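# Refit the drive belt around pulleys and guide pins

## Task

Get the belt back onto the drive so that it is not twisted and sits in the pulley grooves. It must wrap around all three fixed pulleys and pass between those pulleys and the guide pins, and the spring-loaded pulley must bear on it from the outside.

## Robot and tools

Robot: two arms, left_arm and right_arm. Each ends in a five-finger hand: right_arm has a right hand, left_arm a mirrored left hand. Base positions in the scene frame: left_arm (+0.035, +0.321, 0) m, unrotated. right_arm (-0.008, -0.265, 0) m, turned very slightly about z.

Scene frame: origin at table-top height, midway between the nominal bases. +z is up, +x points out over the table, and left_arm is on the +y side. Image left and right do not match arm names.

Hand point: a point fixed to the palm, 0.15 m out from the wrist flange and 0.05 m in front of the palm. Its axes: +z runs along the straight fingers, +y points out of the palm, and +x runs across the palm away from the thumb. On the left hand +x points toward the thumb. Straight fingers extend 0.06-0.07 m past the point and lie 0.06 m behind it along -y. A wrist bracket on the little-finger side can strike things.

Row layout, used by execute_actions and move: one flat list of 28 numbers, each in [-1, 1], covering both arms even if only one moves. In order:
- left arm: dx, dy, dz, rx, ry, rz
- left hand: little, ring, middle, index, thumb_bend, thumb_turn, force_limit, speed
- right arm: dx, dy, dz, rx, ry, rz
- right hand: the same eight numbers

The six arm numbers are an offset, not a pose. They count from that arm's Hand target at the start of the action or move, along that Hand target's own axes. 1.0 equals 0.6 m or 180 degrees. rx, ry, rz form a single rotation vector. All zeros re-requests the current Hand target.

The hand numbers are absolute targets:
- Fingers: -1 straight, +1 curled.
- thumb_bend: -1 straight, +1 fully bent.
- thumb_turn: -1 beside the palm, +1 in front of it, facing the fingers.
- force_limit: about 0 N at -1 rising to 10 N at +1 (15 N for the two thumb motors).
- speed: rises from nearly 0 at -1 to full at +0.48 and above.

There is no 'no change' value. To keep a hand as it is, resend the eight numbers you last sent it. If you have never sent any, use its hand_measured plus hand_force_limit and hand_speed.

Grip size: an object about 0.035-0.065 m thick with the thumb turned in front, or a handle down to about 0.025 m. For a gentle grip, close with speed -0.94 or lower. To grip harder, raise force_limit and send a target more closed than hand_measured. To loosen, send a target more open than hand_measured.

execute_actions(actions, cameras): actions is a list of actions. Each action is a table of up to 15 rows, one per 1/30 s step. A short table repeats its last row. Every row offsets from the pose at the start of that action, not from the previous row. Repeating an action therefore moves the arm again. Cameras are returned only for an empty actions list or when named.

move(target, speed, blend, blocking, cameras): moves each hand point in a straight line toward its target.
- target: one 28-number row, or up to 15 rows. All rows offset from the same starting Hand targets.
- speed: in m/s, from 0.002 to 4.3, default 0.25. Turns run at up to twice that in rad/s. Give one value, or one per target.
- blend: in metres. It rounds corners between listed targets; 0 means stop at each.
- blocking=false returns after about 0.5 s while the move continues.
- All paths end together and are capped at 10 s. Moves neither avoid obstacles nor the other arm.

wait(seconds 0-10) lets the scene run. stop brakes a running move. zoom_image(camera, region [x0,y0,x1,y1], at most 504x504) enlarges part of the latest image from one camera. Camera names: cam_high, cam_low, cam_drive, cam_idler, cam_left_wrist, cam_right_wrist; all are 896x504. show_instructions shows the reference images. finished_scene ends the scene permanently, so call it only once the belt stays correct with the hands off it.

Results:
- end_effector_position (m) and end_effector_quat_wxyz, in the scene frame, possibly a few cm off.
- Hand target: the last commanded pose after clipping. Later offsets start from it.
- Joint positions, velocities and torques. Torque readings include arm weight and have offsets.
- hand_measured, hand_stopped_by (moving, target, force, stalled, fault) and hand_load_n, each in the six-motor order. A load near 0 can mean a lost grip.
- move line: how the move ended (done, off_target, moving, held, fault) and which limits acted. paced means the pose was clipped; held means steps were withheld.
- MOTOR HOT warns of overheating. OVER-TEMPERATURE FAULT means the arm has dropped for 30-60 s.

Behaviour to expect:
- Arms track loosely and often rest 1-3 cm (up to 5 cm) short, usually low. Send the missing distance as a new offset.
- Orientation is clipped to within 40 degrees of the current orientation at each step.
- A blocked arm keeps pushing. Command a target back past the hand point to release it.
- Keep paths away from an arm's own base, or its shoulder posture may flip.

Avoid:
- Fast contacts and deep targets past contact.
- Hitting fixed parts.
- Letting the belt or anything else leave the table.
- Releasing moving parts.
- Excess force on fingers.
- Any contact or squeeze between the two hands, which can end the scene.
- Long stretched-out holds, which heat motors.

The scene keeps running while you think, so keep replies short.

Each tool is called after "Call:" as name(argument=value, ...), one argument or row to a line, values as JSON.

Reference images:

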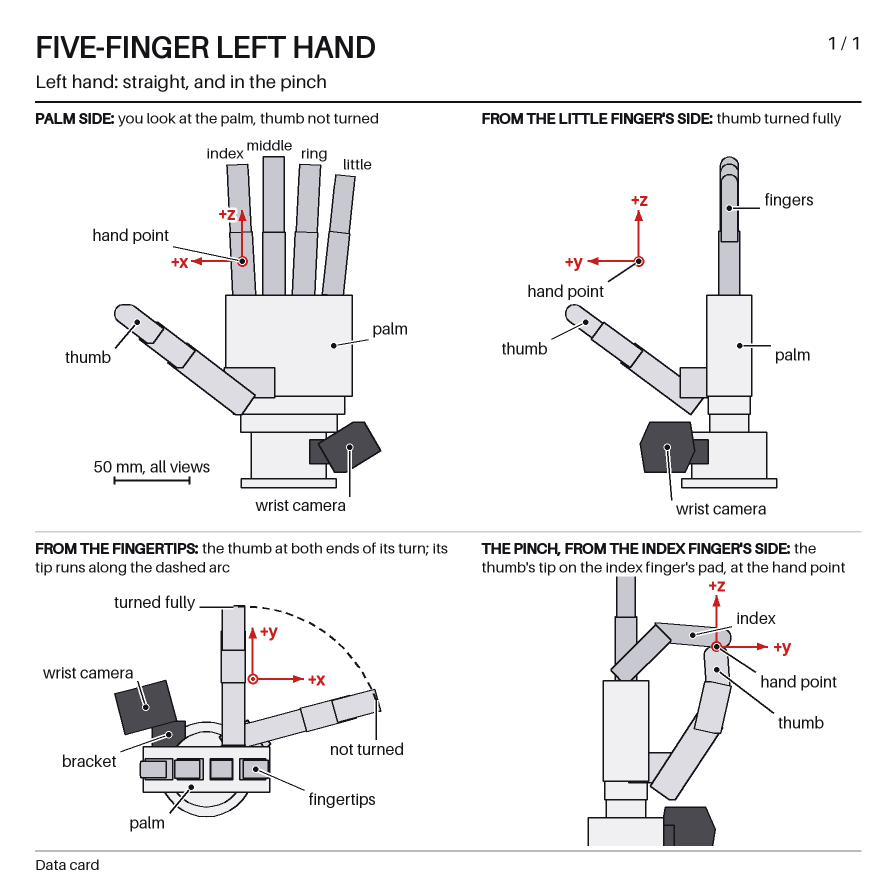

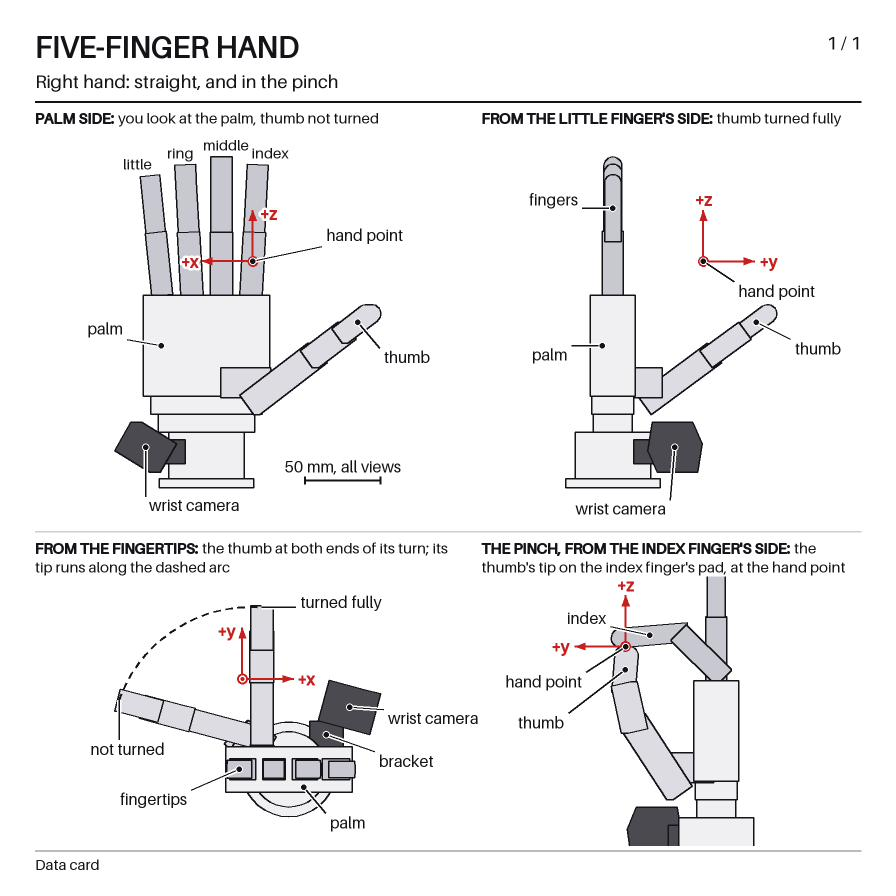

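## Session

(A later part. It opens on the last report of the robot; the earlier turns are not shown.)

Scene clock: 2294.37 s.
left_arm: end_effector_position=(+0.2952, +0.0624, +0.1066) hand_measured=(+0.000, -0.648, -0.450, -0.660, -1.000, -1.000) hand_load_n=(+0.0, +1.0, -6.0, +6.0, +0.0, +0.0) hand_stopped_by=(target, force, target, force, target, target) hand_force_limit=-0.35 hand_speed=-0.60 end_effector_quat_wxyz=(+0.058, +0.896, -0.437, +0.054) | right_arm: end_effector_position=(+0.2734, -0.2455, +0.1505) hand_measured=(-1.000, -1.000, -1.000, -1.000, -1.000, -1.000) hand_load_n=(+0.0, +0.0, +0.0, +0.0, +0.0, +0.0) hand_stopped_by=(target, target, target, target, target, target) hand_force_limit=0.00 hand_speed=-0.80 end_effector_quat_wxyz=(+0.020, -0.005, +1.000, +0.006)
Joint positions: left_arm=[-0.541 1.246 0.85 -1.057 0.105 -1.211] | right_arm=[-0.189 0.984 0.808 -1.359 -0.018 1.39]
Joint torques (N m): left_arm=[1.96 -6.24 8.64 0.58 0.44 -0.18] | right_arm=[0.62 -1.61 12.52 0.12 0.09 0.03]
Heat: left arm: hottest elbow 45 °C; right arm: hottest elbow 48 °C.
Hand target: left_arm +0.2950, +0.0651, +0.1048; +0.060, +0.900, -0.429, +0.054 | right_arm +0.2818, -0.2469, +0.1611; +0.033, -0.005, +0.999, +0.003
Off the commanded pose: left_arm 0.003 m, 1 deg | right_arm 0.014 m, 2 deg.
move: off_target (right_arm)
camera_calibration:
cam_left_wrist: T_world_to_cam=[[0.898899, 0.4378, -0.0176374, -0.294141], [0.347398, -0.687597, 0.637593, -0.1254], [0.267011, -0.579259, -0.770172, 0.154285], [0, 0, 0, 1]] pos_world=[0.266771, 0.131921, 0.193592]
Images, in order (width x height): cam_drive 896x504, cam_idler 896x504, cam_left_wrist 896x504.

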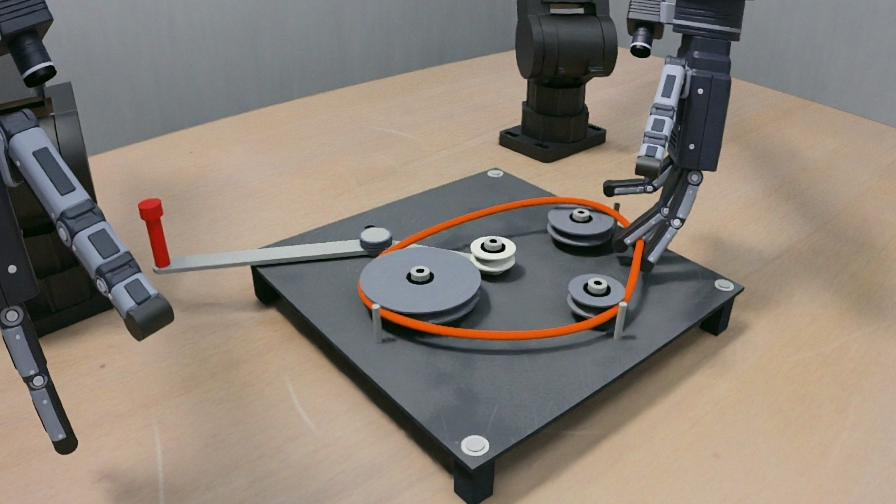

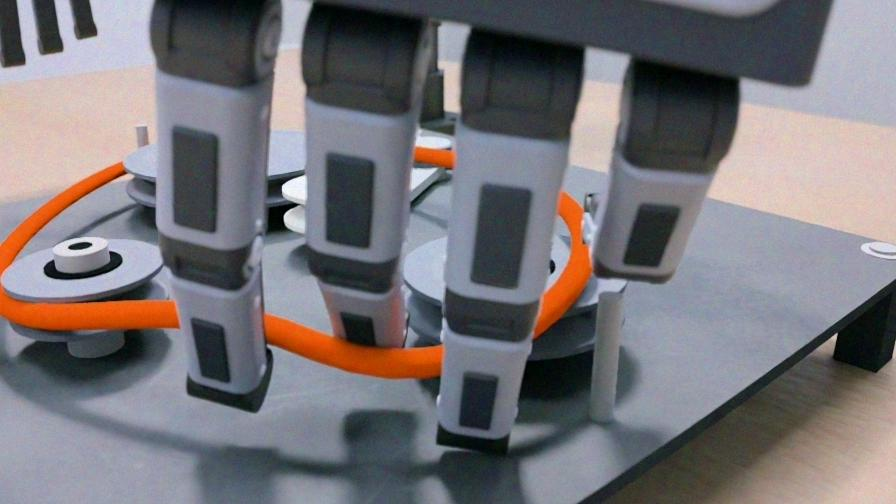

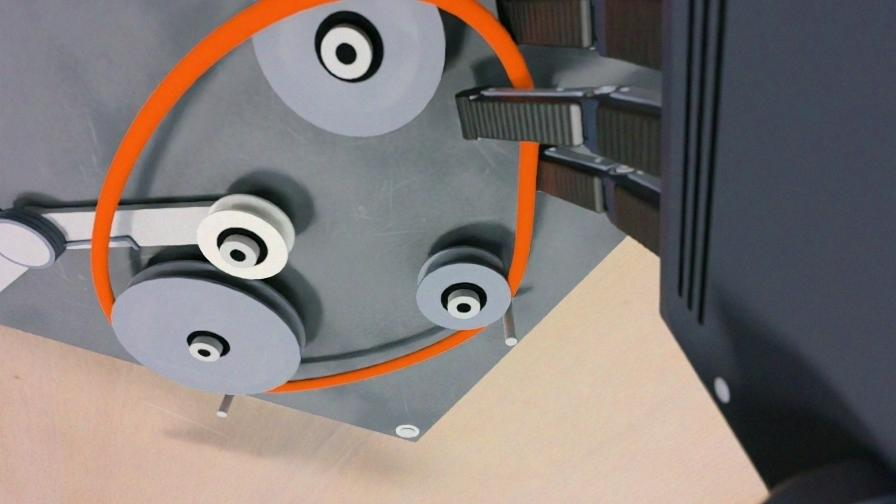

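Call:
move(
  target=[-0.0187,-0.0088,-0.0017,0,0,0,0.0,-0.5,-0.45,-0.5,-1,-1,-0.35,-0.6,0,0,0,0,0,0,-1,-1,-1,-1,-1,-1,0,-0.8],
  speed=0.04,
  cameras=["cam_drive","cam_left_wrist","cam_idler"],
)

Call:
zoom_image(
  camera="cam_drive",
  region=[530, 180, 680, 350],
)

Scene clock: 2317.77 s.
left_arm: end_effector_position=(+0.2938, +0.0712, +0.1069) hand_measured=(+0.000, -0.648, -0.450, -0.660, -1.000, -1.000) hand_load_n=(+0.0, +0.0, -6.0, +6.0, +0.0, +0.0) hand_stopped_by=(target, force, target, force, target, target) hand_force_limit=-0.35 hand_speed=-0.60 end_effector_quat_wxyz=(+0.061, +0.901, -0.426, +0.055) | right_arm: end_effector_position=(+0.2734, -0.2455, +0.1505) hand_measured=(-1.000, -1.000, -1.000, -1.000, -1.000, -1.000) hand_load_n=(+0.0, +0.0, +0.0, +0.5, +0.0, +0.0) hand_stopped_by=(target, target, target, target, target, target) hand_force_limit=0.00 hand_speed=-0.80 end_effector_quat_wxyz=(+0.020, -0.005, +1.000, +0.006)
Joint positions: left_arm=[-0.517 1.223 0.83 -1.057 0.114 -1.211] | right_arm=[-0.189 0.984 0.808 -1.359 -0.018 1.39]
Joint torques (N m): left_arm=[2.2 -5.89 8.61 0.39 0.22 0.09] | right_arm=[1.2 -1.44 12.51 0.25 0.1 0]
Heat: left arm: hottest elbow 44 °C; right arm: hottest elbow 48 °C.
Hand target: left_arm +0.2918, +0.0771, +0.1037; +0.060, +0.900, -0.429, +0.054 | right_arm +0.2818, -0.2469, +0.1611; +0.033, -0.005, +0.999, +0.003
Off the commanded pose: left_arm 0.007 m, 1 deg | right_arm 0.014 m, 2 deg.
move: off_target (right_arm)
camera_calibration:
cam_left_wrist: T_world_to_cam=[[0.888026, 0.459181, -0.0237313, -0.294513], [0.365392, -0.673432, 0.642634, -0.125855], [0.279104, -0.579346, -0.765806, 0.15605], [0, 0, 0, 1]] pos_world=[0.263967, 0.140888, 0.193394]
Images, in order (width x height): cam_drive 896x504, cam_idler 896x504, cam_left_wrist 896x504.

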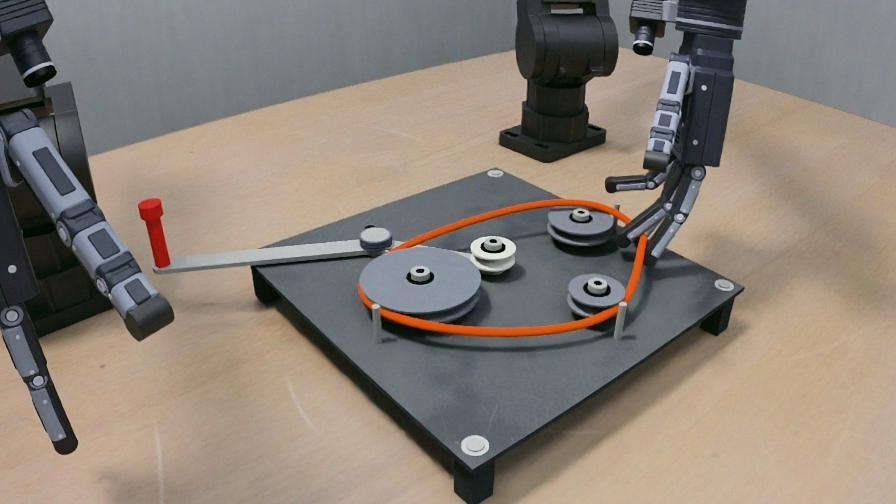

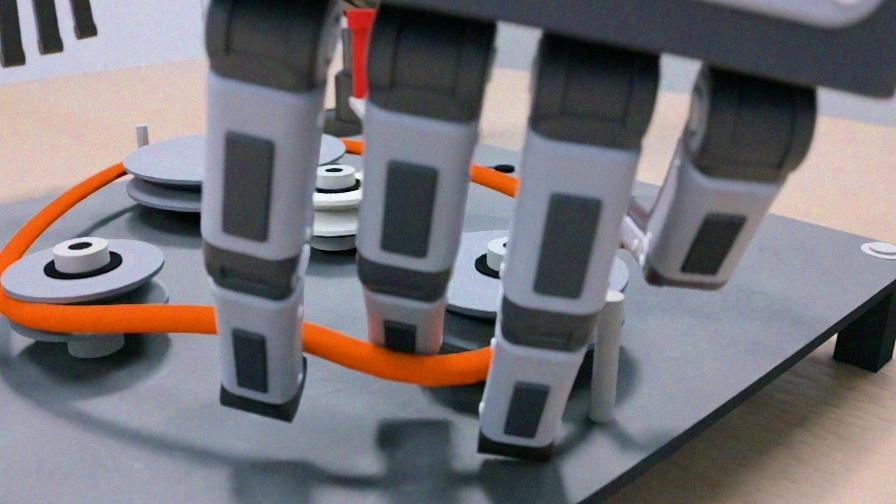

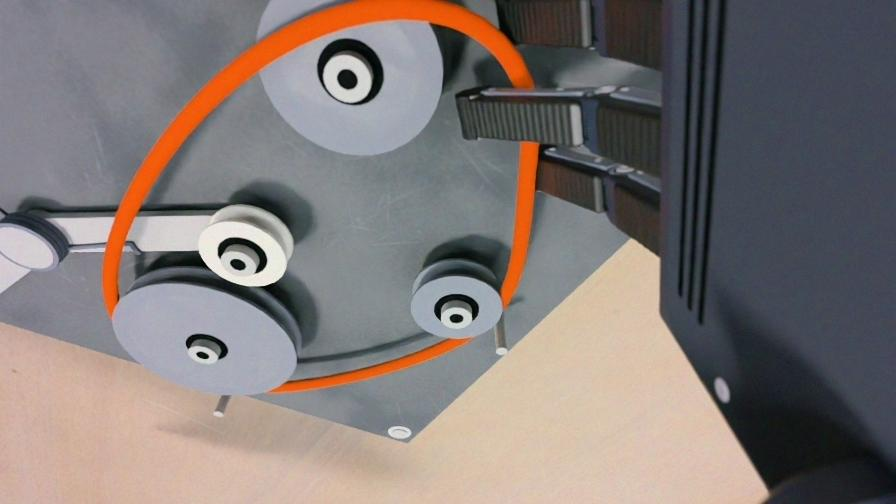

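Scaled by 2.965 from the camera's 896x504 image, which has a finer 1280x720 frame.

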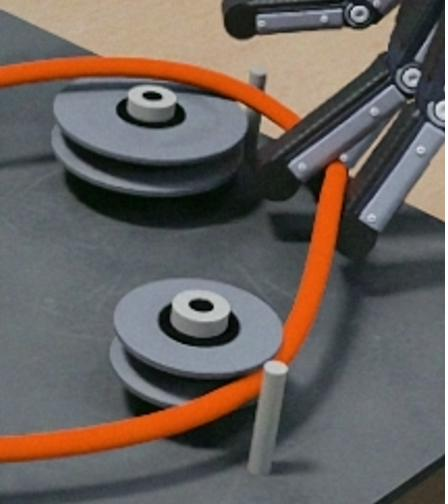

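Call:
move(
  target=[-0.0129,-0.0002,-0.0002,-0.0083,-0.0034,0.0549,0.0,-0.5,-0.45,-0.5,-1,-1,-0.35,-0.6,0,0,0,0,0,0,-1,-1,-1,-1,-1,-1,0,-0.8],
  speed=0.04,
  cameras=["cam_drive","cam_left_wrist","cam_idler"],
)

Call:
zoom_image(
  camera="cam_drive",
  region=[530, 180, 680, 350],
)

Scene clock: 2343.40 s.
left_arm: end_effector_position=(+0.2848, +0.0778, +0.1052) hand_measured=(+0.000, -0.648, -0.450, -0.660, -1.000, -1.000) hand_load_n=(+0.0, +0.0, -8.0, +7.5, +0.0, +0.0) hand_stopped_by=(target, force, target, force, target, target) hand_force_limit=-0.35 hand_speed=-0.60 end_effector_quat_wxyz=(+0.068, +0.862, -0.499, +0.058) | right_arm: end_effector_position=(+0.2734, -0.2455, +0.1505) hand_measured=(-1.000, -1.000, -1.000, -1.000, -1.000, -1.000) hand_load_n=(+0.0, +0.0, +0.0, +0.0, +0.0, +0.0) hand_stopped_by=(target, target, target, target, target, target) hand_force_limit=0.00 hand_speed=-0.80 end_effector_quat_wxyz=(+0.020, -0.005, +1.000, +0.006)
Joint positions: left_arm=[-0.498 1.231 0.83 -1.057 0.139 -1.028] | right_arm=[-0.189 0.984 0.808 -1.359 -0.018 1.39]
Joint torques (N m): left_arm=[2.37 -4.31 10.54 -0.36 0.03 0.17] | right_arm=[1.08 -1.79 12.57 0.32 0.07 -0.01]
Heat: left arm: hottest elbow 42 °C; right arm: hottest elbow 48 °C.
Hand target: left_arm +0.2872, +0.0833, +0.1026; +0.064, +0.859, -0.506, +0.048 | right_arm +0.2818, -0.2469, +0.1611; +0.033, -0.005, +0.999, +0.003
Off the commanded pose: left_arm 0.006 m, 1 deg | right_arm 0.014 m, 2 deg.
move: off_target (right_arm)
camera_calibration:
cam_left_wrist: T_world_to_cam=[[0.951718, 0.3065, -0.0170596, -0.296551], [0.242653, -0.717099, 0.653367, -0.0797385], [0.188023, -0.62596, -0.756849, 0.189638], [0, 0, 0, 1]] pos_world=[0.265925, 0.152419, 0.190567]
Images, in order (width x height): cam_drive 896x504, cam_idler 896x504, cam_left_wrist 896x504.

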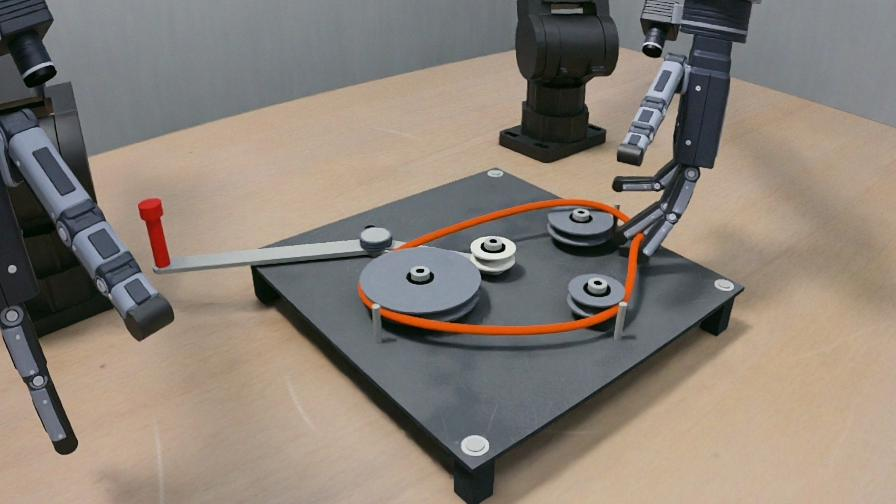

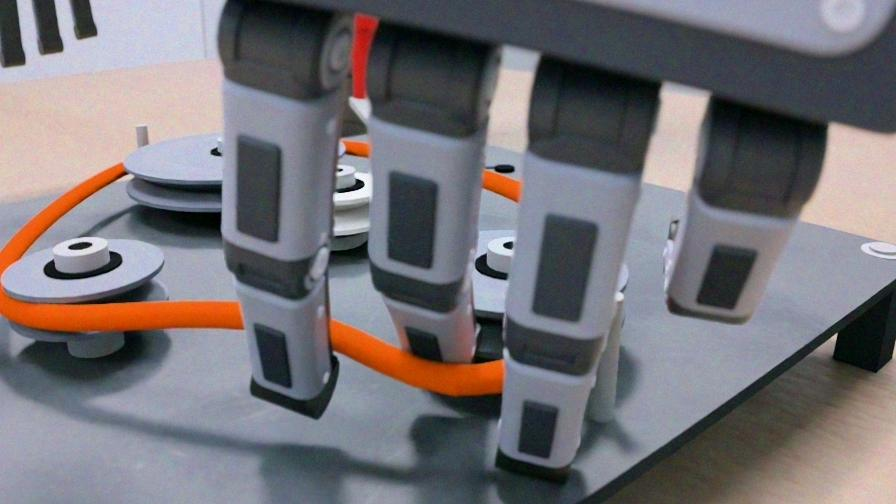

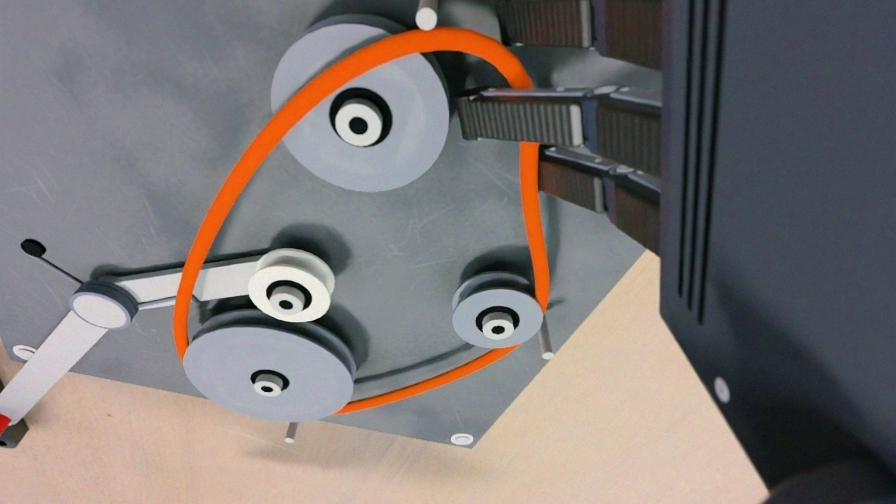

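Scaled by 2.965 from the camera's 896x504 image, which has a finer 1280x720 frame.

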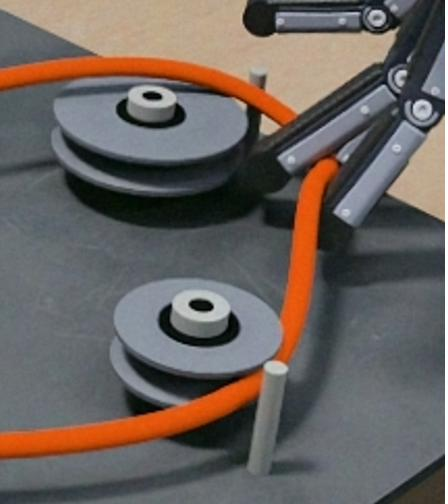

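Call:
move(
  target=[0,0,0,0,0,0,0.0,-0.5,-0.45,-0.5,-1,-1,-0.35,-0.6,0.0928,0.1132,-0.1372,-0.029,0.0025,-0.4427,0.6,0.6,0.6,-1,-1,1,0,-0.2],
  speed=0.12,
  cameras=["cam_high"],
)

Scene clock: 2433.47 s.
left_arm: end_effector_position=(+0.2847, +0.0779, +0.1052) hand_measured=(+0.000, -0.648, -0.450, -0.660, -1.000, -1.000) hand_load_n=(+0.0, +0.0, -8.0, +7.5, +0.0, +0.0) hand_stopped_by=(target, force, target, force, target, target) hand_force_limit=-0.35 hand_speed=-0.60 end_effector_quat_wxyz=(+0.068, +0.862, -0.499, +0.058) | right_arm: end_effector_position=(+0.2072, -0.1834, +0.2223) hand_measured=(+0.600, +0.600, +0.600, -1.000, -1.000, +1.000) hand_load_n=(+0.0, +0.0, +0.0, +0.0, +0.0, +0.0) hand_stopped_by=(target, target, target, target, target, target) hand_force_limit=0.00 hand_speed=-0.20 end_effector_quat_wxyz=(+0.010, -0.637, +0.770, +0.030)
Joint positions: left_arm=[-0.498 1.231 0.83 -1.057 0.139 -1.027] | right_arm=[0.092 1.053 1.036 -1.568 -0.061 0.296]
Joint torques (N m): left_arm=[2.37 -4.19 10.55 -0.35 0.03 0.19] | right_arm=[1.32 -1.61 15.79 -0.36 -0.09 -0.13]
Heat: left arm: hottest elbow 43 °C; right arm: hottest elbow 48 °C.
Hand target: left_arm +0.2872, +0.0833, +0.1026; +0.064, +0.859, -0.506, +0.048 | right_arm +0.2203, -0.1801, +0.2401; +0.023, -0.645, +0.763, +0.023
Off the commanded pose: left_arm 0.006 m, 1 deg | right_arm 0.022 m, 2 deg.
move: off_target (right_arm)
Images, in order (width x height): cam_high 896x504.

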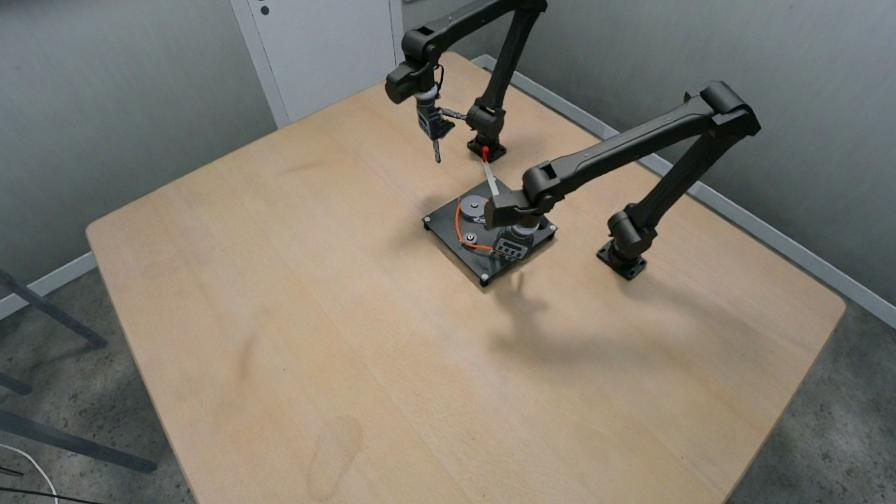

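Call:
move(
  target=[0,0,0,0,0,0,0.0,-0.5,-0.45,-0.5,-1,-1,-0.35,-0.6,-0.3342,0.1417,0.0892,0,0,0,0.6,0.6,0.6,-1,-1,1,0,-0.2],
  speed=0.1,
  cameras=["all"],
)

Scene clock: 2448.40 s.
left_arm: end_effector_position=(+0.2847, +0.0779, +0.1052) hand_measured=(+0.000, -0.648, -0.450, -0.660, -1.000, -1.000) hand_load_n=(+0.0, +0.0, -8.0, +7.5, +0.0, +0.0) hand_stopped_by=(target, force, target, force, target, target) hand_force_limit=-0.35 hand_speed=-0.60 end_effector_quat_wxyz=(+0.068, +0.862, -0.499, +0.058) | right_arm: end_effector_position=(+0.1538, +0.0157, +0.1844) hand_measured=(+0.600, +0.600, +0.600, -1.000, -1.000, +1.000) hand_load_n=(+0.0, +0.0, +0.0, +0.0, +0.0, +0.0) hand_stopped_by=(target, target, target, target, target, target) hand_force_limit=0.00 hand_speed=-0.20 end_effector_quat_wxyz=(-0.004, -0.647, +0.762, +0.023)
Joint positions: left_arm=[-0.498 1.231 0.83 -1.057 0.139 -1.027] | right_arm=[0.796 1.198 1.044 -1.42 -0.046 0.975]
Joint torques (N m): left_arm=[2.37 -4.25 10.54 -0.35 0.03 0.19] | right_arm=[1.03 -3.55 15.5 0.53 0.18 0.11]
Heat: left arm: hottest elbow 43 °C; right arm: hottest elbow 47 °C.
Hand target: left_arm +0.2872, +0.0833, +0.1026; +0.064, +0.859, -0.506, +0.048 | right_arm +0.1699, +0.0349, +0.2003; +0.023, -0.645, +0.763, +0.024
Off the commanded pose: left_arm 0.006 m, 1 deg | right_arm 0.030 m, 3 deg.
move: off_target (right_arm)
camera_calibration:
cam_left_wrist: T_world_to_cam=[[0.951949, 0.305788, -0.0169618, -0.296523], [0.242044, -0.717263, 0.653413, -0.0795594], [0.18764, -0.626121, -0.756811, 0.189758], [0, 0, 0, 1]] pos_world=[0.265926, 0.15242, 0.190567]
cam_right_wrist: T_world_to_cam=[[-0.992559, -0.0740692, 0.0966412, 0.131462], [-0.0165325, 0.868327, 0.495717, -0.0997709], [-0.120633, 0.490431, -0.86309, 0.287454], [0, 0, 0, 1]] pos_world=[0.163511, -0.0446055, 0.284852]

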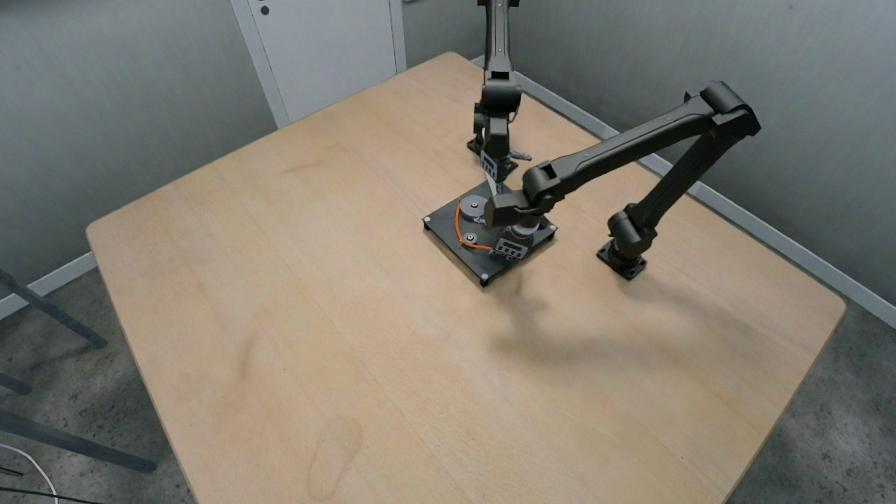

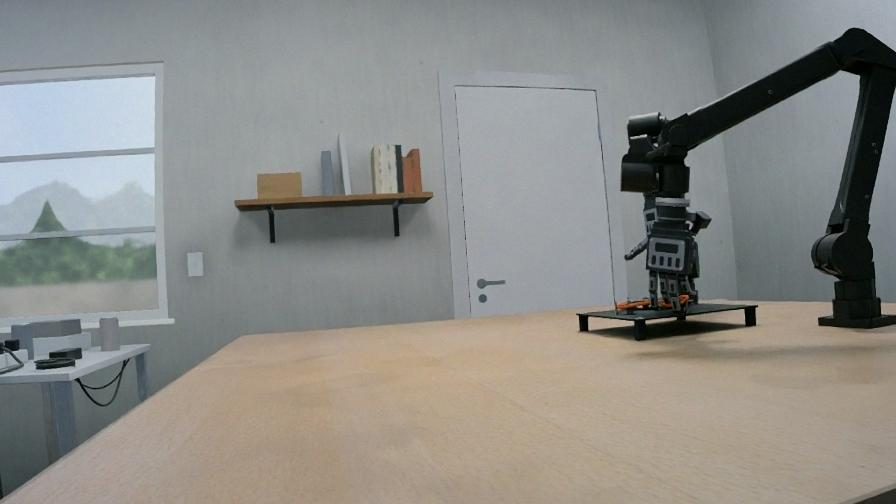

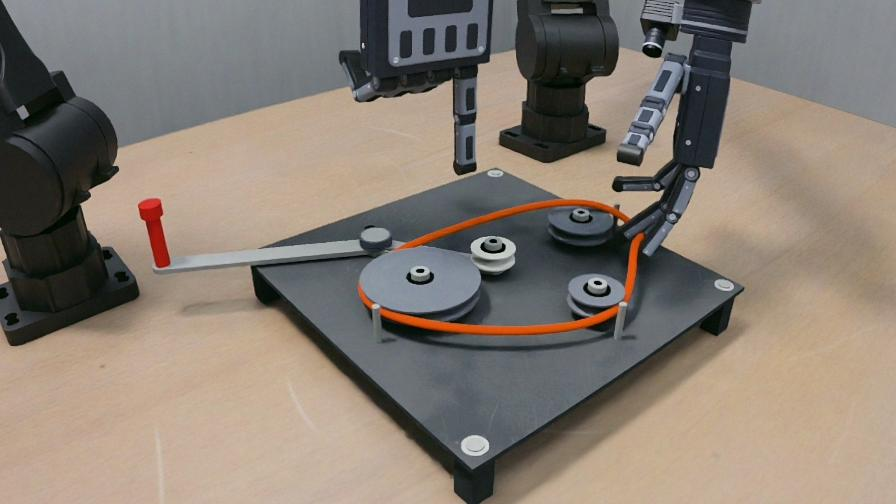

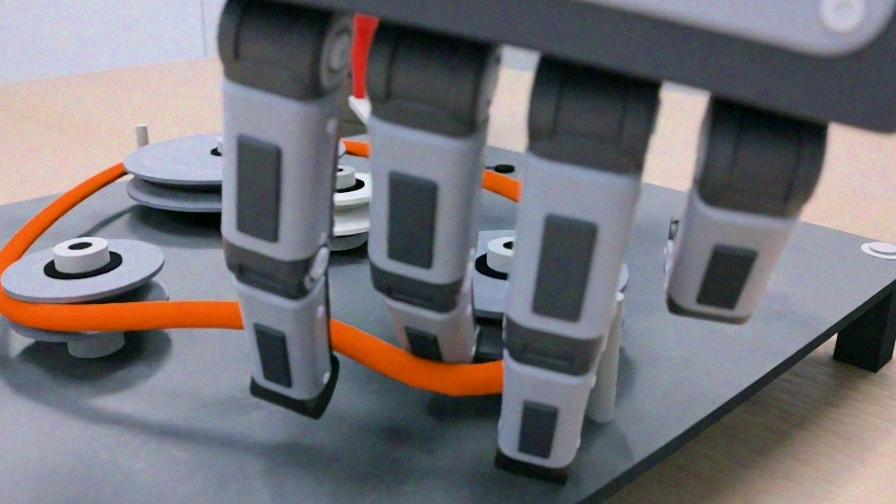

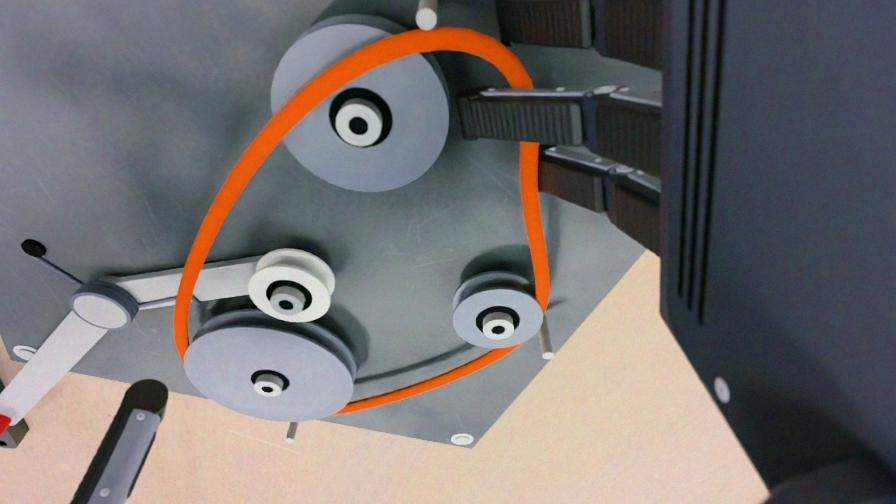

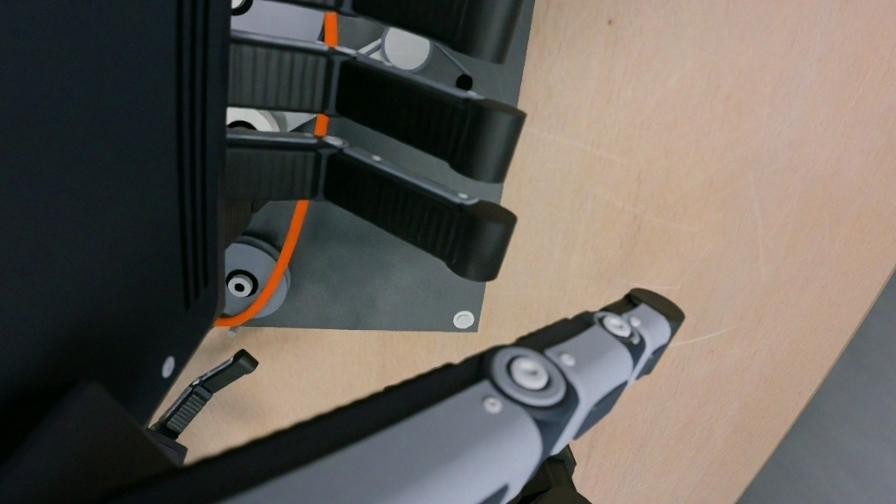

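Call:
move(
  target=[0,0,0,0,0,0,0.0,-0.5,-0.45,-0.5,-1,-1,-0.35,-0.6,-0.0667,-0.0258,0.0042,0,0,0,0.6,0.6,0.6,-1,-1,1,0,-0.2],
  speed=0.08,
  cameras=["cam_drive","cam_left_wrist","cam_right_wrist"],
)

Scene clock: 2463.97 s.
left_arm: end_effector_position=(+0.2847, +0.0779, +0.1052) hand_measured=(+0.000, -0.648, -0.450, -0.660, -1.000, -1.000) hand_load_n=(+0.0, +0.0, -8.0, +7.5, +0.0, +0.0) hand_stopped_by=(target, force, target, force, target, target) hand_force_limit=-0.35 hand_speed=-0.60 end_effector_quat_wxyz=(+0.068, +0.862, -0.499, +0.058) | right_arm: end_effector_position=(+0.1766, +0.0517, +0.1851) hand_measured=(+0.600, +0.600, +0.600, -1.000, -1.000, +1.000) hand_load_n=(+0.0, +0.0, +0.0, +0.0, +0.0, +0.0) hand_stopped_by=(target, target, target, target, target, target) hand_force_limit=0.00 hand_speed=-0.20 end_effector_quat_wxyz=(-0.003, -0.647, +0.762, +0.022)
Joint positions: left_arm=[-0.498 1.231 0.83 -1.057 0.139 -1.027] | right_arm=[0.819 1.308 1.14 -1.403 -0.045 0.999]
Joint torques (N m): left_arm=[2.37 -4.31 10.55 -0.35 0.03 0.19] | right_arm=[1.14 -5.01 15.41 0.54 0.2 0.1]
Heat: left arm: hottest elbow 43 °C; right arm: hottest elbow 50 °C.
Hand target: left_arm +0.2872, +0.0833, +0.1026; +0.064, +0.859, -0.506, +0.048 | right_arm +0.1918, +0.0718, +0.2005; +0.023, -0.645, +0.763, +0.023
Off the commanded pose: left_arm 0.006 m, 1 deg | right_arm 0.029 m, 3 deg.
move: off_target (right_arm)
camera_calibration:
cam_left_wrist: T_world_to_cam=[[0.951949, 0.305788, -0.0169618, -0.296523], [0.242044, -0.717263, 0.653413, -0.0795594], [0.18764, -0.626121, -0.756811, 0.189758], [0, 0, 0, 1]] pos_world=[0.265926, 0.15242, 0.190567]
cam_right_wrist: T_world_to_cam=[[-0.992901, -0.0730399, 0.0938792, 0.157244], [-0.0169327, 0.868016, 0.496248, -0.131083], [-0.117735, 0.491135, -0.86309, 0.272585], [0, 0, 0, 1]] pos_world=[0.186001, -0.00860856, 0.285554]
Images, in order (width x height): cam_drive 896x504, cam_left_wrist 896x504, cam_right_wrist 896x504.

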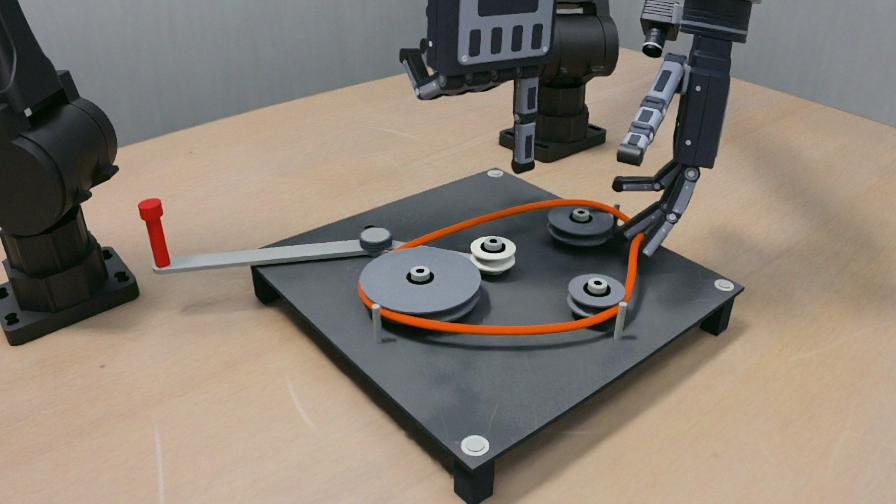

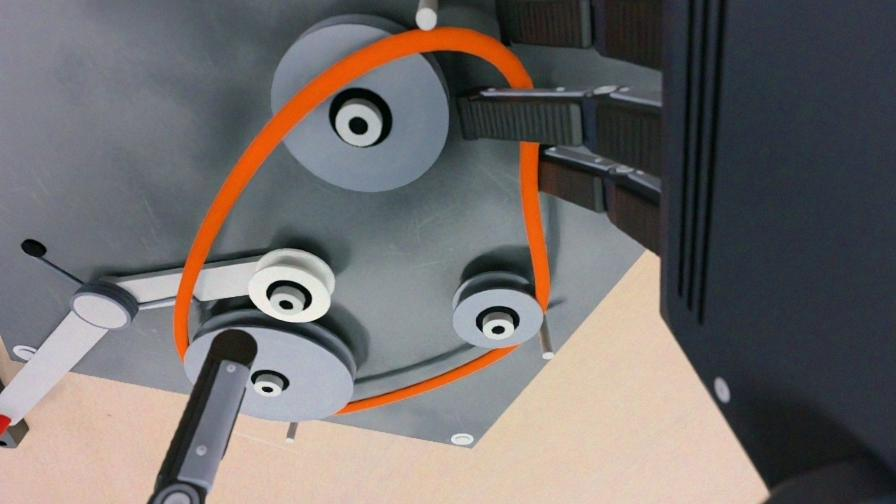

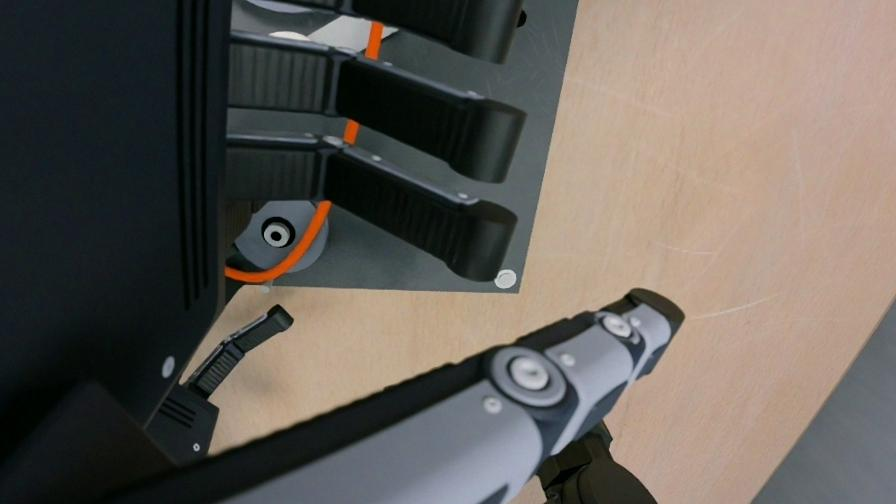

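Call:
move(
  target=[0,0,0,0,0,0,0.0,-0.5,-0.45,-0.5,-1,-1,-0.35,-0.6,0.0017,0.0003,0.0633,0,0,0,0.6,0.6,0.6,-1,-1,1,0,-0.2],
  speed=0.06,
  cameras=["cam_drive","cam_left_wrist","cam_right_wrist"],
)

Scene clock: 2473.40 s.
left_arm: end_effector_position=(+0.2847, +0.0779, +0.1052) hand_measured=(+0.000, -0.648, -0.450, -0.660, -1.000, -1.000) hand_load_n=(+0.5, +0.0, -8.0, +7.5, +0.0, +0.0) hand_stopped_by=(target, force, target, force, target, target) hand_force_limit=-0.35 hand_speed=-0.60 end_effector_quat_wxyz=(+0.068, +0.862, -0.499, +0.058) | right_arm: end_effector_position=(+0.1915, +0.0697, +0.1722) hand_measured=(+0.600, +0.600, +0.600, -1.000, -1.000, +1.000) hand_load_n=(+0.0, +0.5, +0.0, +0.0, +0.0, +0.0) hand_stopped_by=(target, target, target, target, target, target) hand_force_limit=0.00 hand_speed=-0.20 end_effector_quat_wxyz=(+0.029, -0.647, +0.761, +0.026)
Joint positions: left_arm=[-0.498 1.231 0.83 -1.057 0.139 -1.027] | right_arm=[0.823 1.332 1.128 -1.303 -0.044 1.003]
Joint torques (N m): left_arm=[2.37 -4.25 10.55 -0.35 0.03 0.19] | right_arm=[1.67 -5.19 9.63 0.73 0.22 0.19]
Heat: left arm: hottest elbow 43 °C; right arm: hottest elbow 49 °C.
Hand target: left_arm +0.2872, +0.0833, +0.1026; +0.064, +0.859, -0.506, +0.048 | right_arm +0.1918, +0.0733, +0.1624; +0.023, -0.645, +0.763, +0.023
Off the commanded pose: left_arm 0.006 m, 1 deg | right_arm 0.010 m, 1 deg.
move: done
camera_calibration:
cam_left_wrist: T_world_to_cam=[[0.951949, 0.305788, -0.0169618, -0.296523], [0.242044, -0.717263, 0.653413, -0.0795594], [0.18764, -0.626121, -0.756811, 0.189758], [0, 0, 0, 1]] pos_world=[0.265926, 0.15242, 0.190567]
cam_right_wrist: T_world_to_cam=[[-0.995974, -0.0759094, 0.0476821, 0.183245], [-0.0387386, 0.844148, 0.534709, -0.140765], [-0.0808402, 0.53071, -0.84369, 0.241196], [0, 0, 0, 1]] pos_world=[0.196552, 0.00473184, 0.270026]
Images, in order (width x height): cam_drive 896x504, cam_left_wrist 896x504, cam_right_wrist 896x504.

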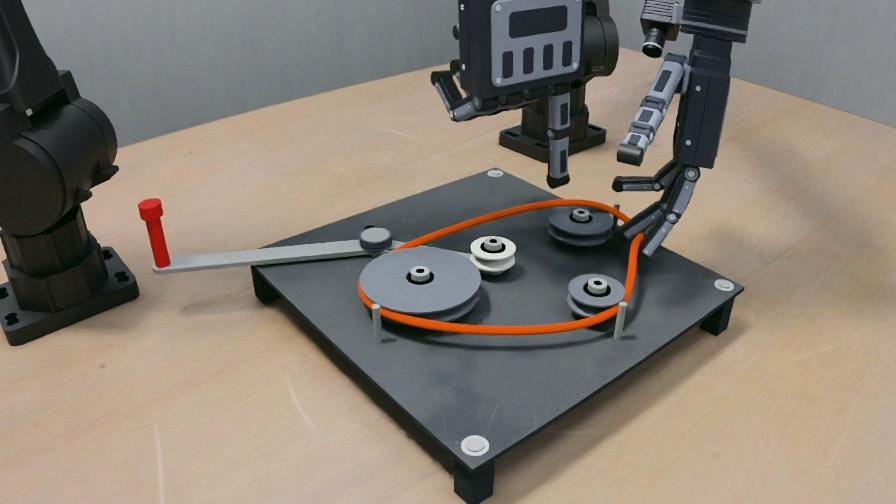

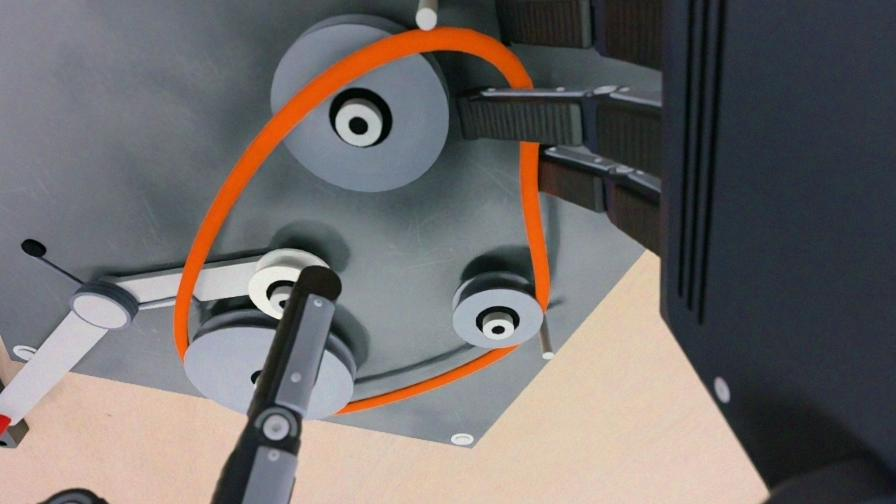

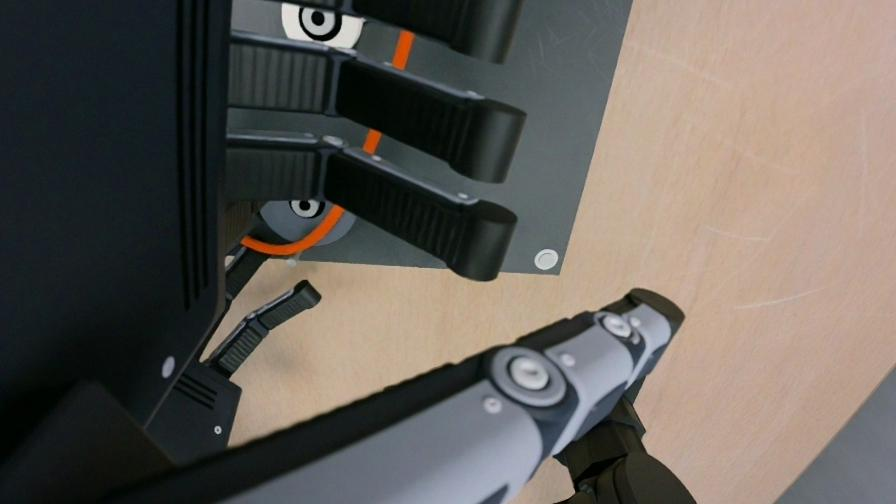

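Call:
move(
  target=[0,0,0,0,0,0,0.0,-0.5,-0.45,-0.5,-1,-1,-0.35,-0.6,0.0225,0.0267,0.016,0,0.021,0,0.6,0.6,0.6,-1,-1,1,0,-0.2],
  speed=0.06,
  cameras=["cam_drive","cam_left_wrist"],
)

Scene clock: 2482.47 s.
left_arm: end_effector_position=(+0.2847, +0.0779, +0.1052) hand_measured=(+0.000, -0.648, -0.450, -0.660, -1.000, -1.000) hand_load_n=(+0.0, +0.5, -8.0, +7.5, +0.0, +0.0) hand_stopped_by=(target, force, target, force, target, target) hand_force_limit=-0.35 hand_speed=-0.60 end_effector_quat_wxyz=(+0.068, +0.862, -0.499, +0.058) | right_arm: end_effector_position=(+0.1786, +0.0667, +0.1601) hand_measured=(+0.600, +0.600, +0.600, -1.000, -1.000, +1.000) hand_load_n=(+0.0, +0.0, +0.0, +0.0, +0.0, +0.0) hand_stopped_by=(target, target, target, target, target, target) hand_force_limit=0.00 hand_speed=-0.20 end_effector_quat_wxyz=(+0.015, -0.648, +0.761, +0.007)
Joint positions: left_arm=[-0.498 1.231 0.83 -1.057 0.139 -1.027] | right_arm=[0.86 1.332 1.102 -1.309 -0.009 1.037]
Joint torques (N m): left_arm=[2.37 -4.25 10.55 -0.35 0.03 0.19] | right_arm=[1.08 -5.77 9.22 -0.38 0.26 0.12]
Heat: left arm: hottest elbow 43 °C; right arm: hottest elbow 48 °C.
Hand target: left_arm +0.2872, +0.0833, +0.1026; +0.064, +0.859, -0.506, +0.048 | right_arm +0.1736, +0.0634, +0.1520; -0.002, -0.646, +0.763, +0.002
Off the commanded pose: left_arm 0.006 m, 1 deg | right_arm 0.010 m, 2 deg.
move: done
camera_calibration:
cam_left_wrist: T_world_to_cam=[[0.951949, 0.305788, -0.0169618, -0.296523], [0.242044, -0.717263, 0.653413, -0.0795594], [0.18764, -0.626121, -0.756811, 0.189758], [0, 0, 0, 1]] pos_world=[0.265926, 0.15242, 0.190567]
Images, in order (width x height): cam_drive 896x504, cam_left_wrist 896x504.

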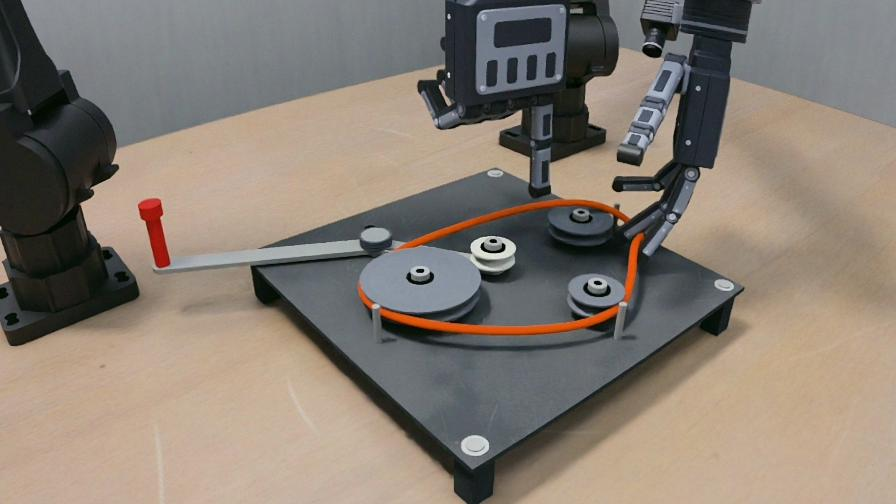

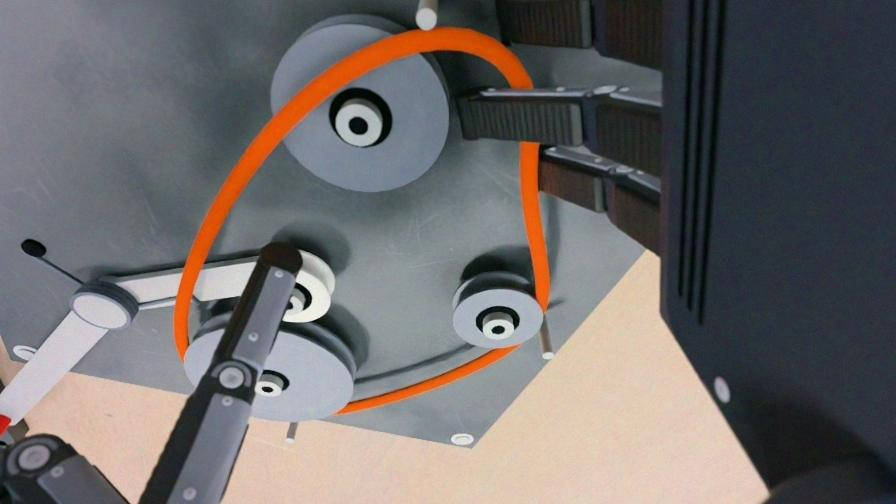

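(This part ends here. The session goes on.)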